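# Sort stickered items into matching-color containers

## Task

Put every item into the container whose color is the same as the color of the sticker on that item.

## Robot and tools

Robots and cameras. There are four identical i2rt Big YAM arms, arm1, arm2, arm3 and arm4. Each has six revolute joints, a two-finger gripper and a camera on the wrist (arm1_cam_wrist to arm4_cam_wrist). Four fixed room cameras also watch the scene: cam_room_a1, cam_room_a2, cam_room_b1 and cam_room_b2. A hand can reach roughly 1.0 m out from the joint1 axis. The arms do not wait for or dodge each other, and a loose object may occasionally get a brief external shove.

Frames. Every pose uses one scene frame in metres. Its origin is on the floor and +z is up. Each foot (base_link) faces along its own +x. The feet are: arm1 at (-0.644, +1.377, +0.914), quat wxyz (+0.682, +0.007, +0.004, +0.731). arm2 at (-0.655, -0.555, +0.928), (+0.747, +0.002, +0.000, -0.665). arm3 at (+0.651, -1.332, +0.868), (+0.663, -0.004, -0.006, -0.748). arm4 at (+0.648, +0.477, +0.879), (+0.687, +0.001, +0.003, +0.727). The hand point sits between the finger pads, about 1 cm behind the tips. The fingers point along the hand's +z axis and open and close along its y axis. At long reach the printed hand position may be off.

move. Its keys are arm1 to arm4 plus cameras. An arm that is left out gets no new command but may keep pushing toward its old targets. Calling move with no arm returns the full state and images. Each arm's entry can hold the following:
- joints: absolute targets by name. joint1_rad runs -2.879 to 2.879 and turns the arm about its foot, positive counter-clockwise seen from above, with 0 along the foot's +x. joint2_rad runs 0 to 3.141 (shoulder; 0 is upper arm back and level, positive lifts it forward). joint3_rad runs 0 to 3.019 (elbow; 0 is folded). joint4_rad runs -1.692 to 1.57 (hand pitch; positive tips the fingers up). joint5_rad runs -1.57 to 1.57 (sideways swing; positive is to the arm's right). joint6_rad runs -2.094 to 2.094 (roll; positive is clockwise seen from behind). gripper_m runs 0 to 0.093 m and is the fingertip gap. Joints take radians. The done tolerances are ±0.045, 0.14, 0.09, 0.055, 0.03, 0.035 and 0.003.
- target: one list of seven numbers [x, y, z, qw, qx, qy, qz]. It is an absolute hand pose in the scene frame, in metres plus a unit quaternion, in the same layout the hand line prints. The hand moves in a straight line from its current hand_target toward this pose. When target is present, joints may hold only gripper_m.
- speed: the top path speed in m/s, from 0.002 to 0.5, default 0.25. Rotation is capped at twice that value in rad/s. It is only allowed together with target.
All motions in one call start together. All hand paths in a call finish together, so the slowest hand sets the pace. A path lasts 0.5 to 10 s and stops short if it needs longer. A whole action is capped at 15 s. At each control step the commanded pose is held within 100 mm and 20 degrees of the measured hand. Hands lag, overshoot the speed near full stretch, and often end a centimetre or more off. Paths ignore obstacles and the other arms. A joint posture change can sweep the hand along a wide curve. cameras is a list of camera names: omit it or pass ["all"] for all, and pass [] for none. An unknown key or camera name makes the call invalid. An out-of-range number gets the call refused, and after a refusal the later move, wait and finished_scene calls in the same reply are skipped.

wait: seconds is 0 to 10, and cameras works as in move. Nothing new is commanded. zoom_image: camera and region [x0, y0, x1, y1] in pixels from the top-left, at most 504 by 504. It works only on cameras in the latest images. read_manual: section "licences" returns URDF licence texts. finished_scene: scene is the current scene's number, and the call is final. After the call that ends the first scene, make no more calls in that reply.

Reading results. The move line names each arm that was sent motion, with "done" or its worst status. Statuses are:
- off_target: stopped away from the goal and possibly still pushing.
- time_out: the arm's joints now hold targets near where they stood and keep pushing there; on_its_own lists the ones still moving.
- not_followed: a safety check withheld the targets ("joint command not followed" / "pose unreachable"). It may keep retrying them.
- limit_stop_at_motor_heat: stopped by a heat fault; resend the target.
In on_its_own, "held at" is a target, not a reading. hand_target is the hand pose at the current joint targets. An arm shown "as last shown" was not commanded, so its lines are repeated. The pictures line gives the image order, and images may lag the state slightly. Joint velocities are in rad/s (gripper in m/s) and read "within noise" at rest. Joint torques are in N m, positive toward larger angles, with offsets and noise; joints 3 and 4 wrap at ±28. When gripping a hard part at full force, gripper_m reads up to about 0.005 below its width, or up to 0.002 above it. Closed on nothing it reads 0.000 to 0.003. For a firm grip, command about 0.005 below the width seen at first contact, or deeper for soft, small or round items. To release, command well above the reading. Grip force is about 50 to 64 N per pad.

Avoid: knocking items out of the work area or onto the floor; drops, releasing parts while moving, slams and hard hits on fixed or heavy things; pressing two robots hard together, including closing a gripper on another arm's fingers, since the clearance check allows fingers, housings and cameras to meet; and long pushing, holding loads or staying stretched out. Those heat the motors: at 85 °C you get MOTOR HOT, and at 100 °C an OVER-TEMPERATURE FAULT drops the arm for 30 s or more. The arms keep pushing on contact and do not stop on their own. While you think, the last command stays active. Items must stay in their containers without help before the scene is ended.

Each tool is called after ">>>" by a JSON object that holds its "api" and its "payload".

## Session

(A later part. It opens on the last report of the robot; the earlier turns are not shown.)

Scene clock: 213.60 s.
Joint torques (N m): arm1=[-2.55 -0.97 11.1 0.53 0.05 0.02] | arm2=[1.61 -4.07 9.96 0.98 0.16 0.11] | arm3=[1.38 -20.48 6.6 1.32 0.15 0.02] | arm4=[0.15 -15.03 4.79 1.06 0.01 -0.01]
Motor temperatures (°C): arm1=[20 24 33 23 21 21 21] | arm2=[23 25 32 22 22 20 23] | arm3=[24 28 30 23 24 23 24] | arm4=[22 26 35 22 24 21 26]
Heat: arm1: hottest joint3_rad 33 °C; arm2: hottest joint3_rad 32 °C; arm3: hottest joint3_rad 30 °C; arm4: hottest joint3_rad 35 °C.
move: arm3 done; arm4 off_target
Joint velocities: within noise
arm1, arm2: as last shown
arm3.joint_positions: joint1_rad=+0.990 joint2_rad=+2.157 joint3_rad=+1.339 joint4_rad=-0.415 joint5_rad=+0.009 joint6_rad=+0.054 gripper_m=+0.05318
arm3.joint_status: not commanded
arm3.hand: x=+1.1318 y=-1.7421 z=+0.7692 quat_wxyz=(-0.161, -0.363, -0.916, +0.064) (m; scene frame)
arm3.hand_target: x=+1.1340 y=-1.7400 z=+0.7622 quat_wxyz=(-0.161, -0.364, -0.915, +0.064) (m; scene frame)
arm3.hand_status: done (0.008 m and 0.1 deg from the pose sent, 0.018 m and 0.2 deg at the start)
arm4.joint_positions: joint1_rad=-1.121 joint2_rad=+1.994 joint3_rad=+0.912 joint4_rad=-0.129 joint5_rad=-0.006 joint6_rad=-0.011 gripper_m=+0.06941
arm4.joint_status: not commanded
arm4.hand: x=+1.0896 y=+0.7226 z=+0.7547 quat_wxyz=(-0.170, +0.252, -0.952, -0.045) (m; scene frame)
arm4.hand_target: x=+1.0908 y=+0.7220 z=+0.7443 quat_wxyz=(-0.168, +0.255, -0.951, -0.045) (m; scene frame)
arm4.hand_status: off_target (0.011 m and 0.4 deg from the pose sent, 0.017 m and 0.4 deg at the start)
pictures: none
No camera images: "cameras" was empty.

>>> {"api": "move", "payload": {"arm4": {"target":[1.091,0.722,0.735,0.1677,-0.2549,0.9513,0.0449],"speed":0.06}, "arm3": {"target":[1.134,-1.740,0.748,0.1613,0.3641,0.9150,-0.0642],"speed":0.06}, "cameras": []}}

Scene clock: 219.73 s.
Joint torques (N m): arm1=[-2.26 -1.61 11.06 0.53 0.01 0.02] | arm2=[1.49 -3.96 9.98 0.99 0.15 0.11] | arm3=[1.49 -19.08 6.5 1.26 0.14 0.02] | arm4=[0.73 -13.16 5.01 1.26 -0.02 -0.04]
Motor temperatures (°C): arm1=[20 24 33 23 21 21 21] | arm2=[23 25 32 22 22 20 23] | arm3=[24 28 29 23 24 23 24] | arm4=[22 26 34 22 24 21 26]
Heat: arm1: hottest joint3_rad 33 °C; arm2: hottest joint3_rad 32 °C; arm3: hottest joint3_rad 29 °C; arm4: hottest joint3_rad 34 °C.
move: arm3 off_target; arm4 off_target
Joint velocities: within noise
arm1, arm2: as last shown
arm3.joint_positions: joint1_rad=+0.990 joint2_rad=+2.168 joint3_rad=+1.339 joint4_rad=-0.388 joint5_rad=+0.009 joint6_rad=+0.054 gripper_m=+0.05318
arm3.joint_status: not commanded
arm3.hand: x=+1.1348 y=-1.7447 z=+0.7652 quat_wxyz=(-0.169, -0.363, -0.914, +0.067) (m; scene frame)
arm3.hand_target: x=+1.1336 y=-1.7398 z=+0.7484 quat_wxyz=(-0.161, -0.364, -0.915, +0.064) (m; scene frame)
arm3.hand_status: off_target (0.018 m and 0.9 deg from the pose sent, 0.021 m and 0.2 deg at the start)
arm4.joint_positions: joint1_rad=-1.121 joint2_rad=+1.998 joint3_rad=+0.912 joint4_rad=-0.111 joint5_rad=-0.006 joint6_rad=-0.011 gripper_m=+0.06941
arm4.joint_status: not commanded
arm4.hand: x=+1.0922 y=+0.7241 z=+0.7542 quat_wxyz=(-0.176, +0.252, -0.950, -0.047) (m; scene frame)
arm4.hand_target: x=+1.0903 y=+0.7217 z=+0.7357 quat_wxyz=(-0.168, +0.255, -0.951, -0.045) (m; scene frame)
arm4.hand_status: off_target (0.019 m and 1.1 deg from the pose sent, 0.020 m and 0.4 deg at the start)
pictures: none
No camera images: "cameras" was empty.

Both items are in contact with the tray floors; releasing and lifting.

>>> {"api": "move", "payload": {"arm4": {"joints":{"gripper_m":0.09}}, "arm3": {"joints":{"gripper_m":0.08}}, "cameras": []}}

>>> {"api": "move", "payload": {"arm4": {"target":[1.085,0.72,0.96,0.1677,-0.2549,0.9513,0.0449],"speed":0.25}, "arm3": {"target":[1.125,-1.735,0.97,0.1613,0.3641,0.9150,-0.0642],"speed":0.25}, "cameras": ["arm3_cam_wrist","arm4_cam_wrist"]}}

Scene clock: 224.07 s.
Joint torques (N m): arm1=[-1.61 -1.73 11.11 0.68 0.04 0.04] | arm2=[1.55 -3.9 9.99 0.96 0.15 0.1] | arm3=[1.49 -20.25 6.45 1.25 0.14 0.02] | arm4=[0.32 -15.56 4.77 0.91 0.02 -0.02]
Motor temperatures (°C): arm1=[20 24 33 23 21 21 21] | arm2=[23 25 32 22 22 20 23] | arm3=[24 28 29 23 24 23 24] | arm4=[22 25 33 22 24 21 26]
Heat: arm1: hottest joint3_rad 33 °C; arm2: hottest joint3_rad 32 °C; arm3: hottest joint3_rad 29 °C; arm4: hottest joint3_rad 33 °C.
move: arm3 done; arm4 done
Joint velocities: within noise
arm1, arm2: as last shown
arm3.joint_positions: joint1_rad=+0.990 joint2_rad=+2.178 joint3_rad=+1.339 joint4_rad=-0.387 joint5_rad=+0.010 joint6_rad=+0.054 gripper_m=+0.07996
arm3.joint_status: all done
arm3.hand: x=+1.1330 y=-1.7433 z=+0.7587 quat_wxyz=(-0.164, -0.363, -0.915, +0.065) (m; scene frame)
arm3.hand_target: x=+1.1336 y=-1.7398 z=+0.7484 quat_wxyz=(-0.161, -0.364, -0.915, +0.064) (m; scene frame)
arm3.hand_status: not commanded
arm4.joint_positions: joint1_rad=-1.121 joint2_rad=+2.023 joint3_rad=+0.912 joint4_rad=-0.107 joint5_rad=-0.006 joint6_rad=-0.011 gripper_m=+0.08991
arm4.joint_status: all done
arm4.hand: x=+1.0873 y=+0.7214 z=+0.7424 quat_wxyz=(-0.166, +0.252, -0.952, -0.045) (m; scene frame)
arm4.hand_target: x=+1.0903 y=+0.7217 z=+0.7358 quat_wxyz=(-0.168, +0.255, -0.951, -0.045) (m; scene frame)
arm4.hand_status: not commanded
pictures: none
No camera images: "cameras" was empty.

Scene clock: 225.70 s.
Joint torques (N m): arm1=[-2.37 -1.85 11.12 0.79 0 0.07] | arm2=[1.49 -4.07 9.98 1.01 0.17 0.11] | arm3=[1.08 -19.49 11.97 0.28 0.04 -0.05] | arm4=[0.26 -13.98 9.87 0.06 0.04 -0.04]
Motor temperatures (°C): arm1=[20 24 33 23 21 21 21] | arm2=[23 25 32 22 22 20 23] | arm3=[24 28 29 23 24 23 24] | arm4=[22 26 33 22 24 21 26]
Heat: arm1: hottest joint3_rad 33 °C; arm2: hottest joint3_rad 32 °C; arm3: hottest joint3_rad 29 °C; arm4: hottest joint3_rad 33 °C.
move: arm3 off_target; arm4 off_target
Joint velocities: within noise
arm1.joint_positions: joint1_rad=-2.244 joint2_rad=+0.955 joint3_rad=+1.128 joint4_rad=-1.362 joint5_rad=-0.005 joint6_rad=+0.006 gripper_m=+0.08496
arm1.joint_status: not commanded
arm1.hand: x=-0.3694 y=+1.1907 z=+1.2238 quat_wxyz=(-0.174, -0.294, -0.938, +0.055) (m; scene frame)
arm1.hand_target: x=-0.3700 y=+1.1900 z=+1.2201 quat_wxyz=(-0.166, -0.296, -0.939, +0.052) (m; scene frame)
arm1.hand_status: not commanded
arm2: as last shown
arm3.joint_positions: joint1_rad=+0.990 joint2_rad=+1.839 joint3_rad=+1.402 joint4_rad=-0.829 joint5_rad=+0.010 joint6_rad=+0.054 gripper_m=+0.07996
arm3.joint_status: not commanded
arm3.hand: x=+1.1141 y=-1.7249 z=+0.9529 quat_wxyz=(-0.146, -0.365, -0.918, +0.059) (m; scene frame)
arm3.hand_target: x=+1.1244 y=-1.7345 z=+0.9700 quat_wxyz=(-0.161, -0.364, -0.915, +0.064) (m; scene frame)
arm3.hand_status: off_target (0.023 m and 1.9 deg from the pose sent, 0.212 m and 0.3 deg at the start)
arm4.joint_positions: joint1_rad=-1.121 joint2_rad=+1.552 joint3_rad=+0.989 joint4_rad=-0.672 joint5_rad=-0.006 joint6_rad=-0.011 gripper_m=+0.08991
arm4.joint_status: not commanded
arm4.hand: x=+1.0742 y=+0.7143 z=+0.9486 quat_wxyz=(-0.158, +0.253, -0.954, -0.043) (m; scene frame)
arm4.hand_target: x=+1.0845 y=+0.7198 z=+0.9600 quat_wxyz=(-0.168, +0.255, -0.951, -0.045) (m; scene frame)
arm4.hand_status: off_target (0.017 m and 1.2 deg from the pose sent, 0.218 m and 0.4 deg at the start)
pictures: arm3_cam_wrist, arm4_cam_wrist
Images, in order (width x height): arm3_cam_wrist 672x504, arm4_cam_wrist 672x504.

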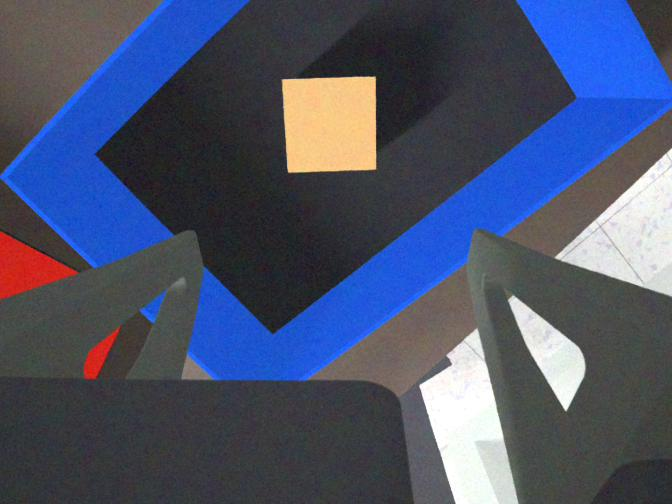

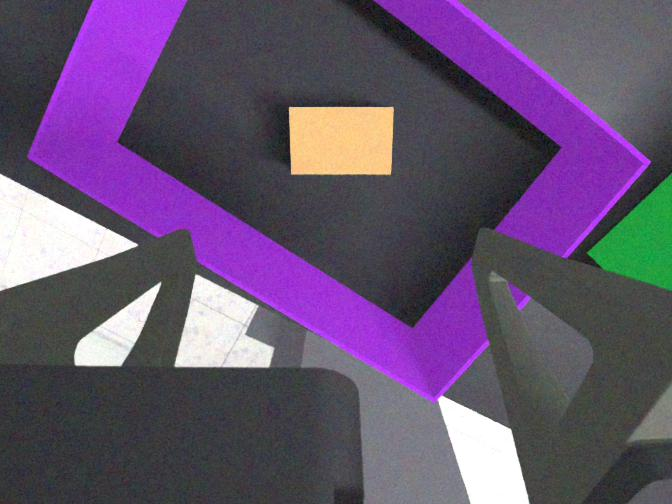

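>>> {"api": "finished_scene", "payload": {"scene": 3}}

The scene is finished: the task was done.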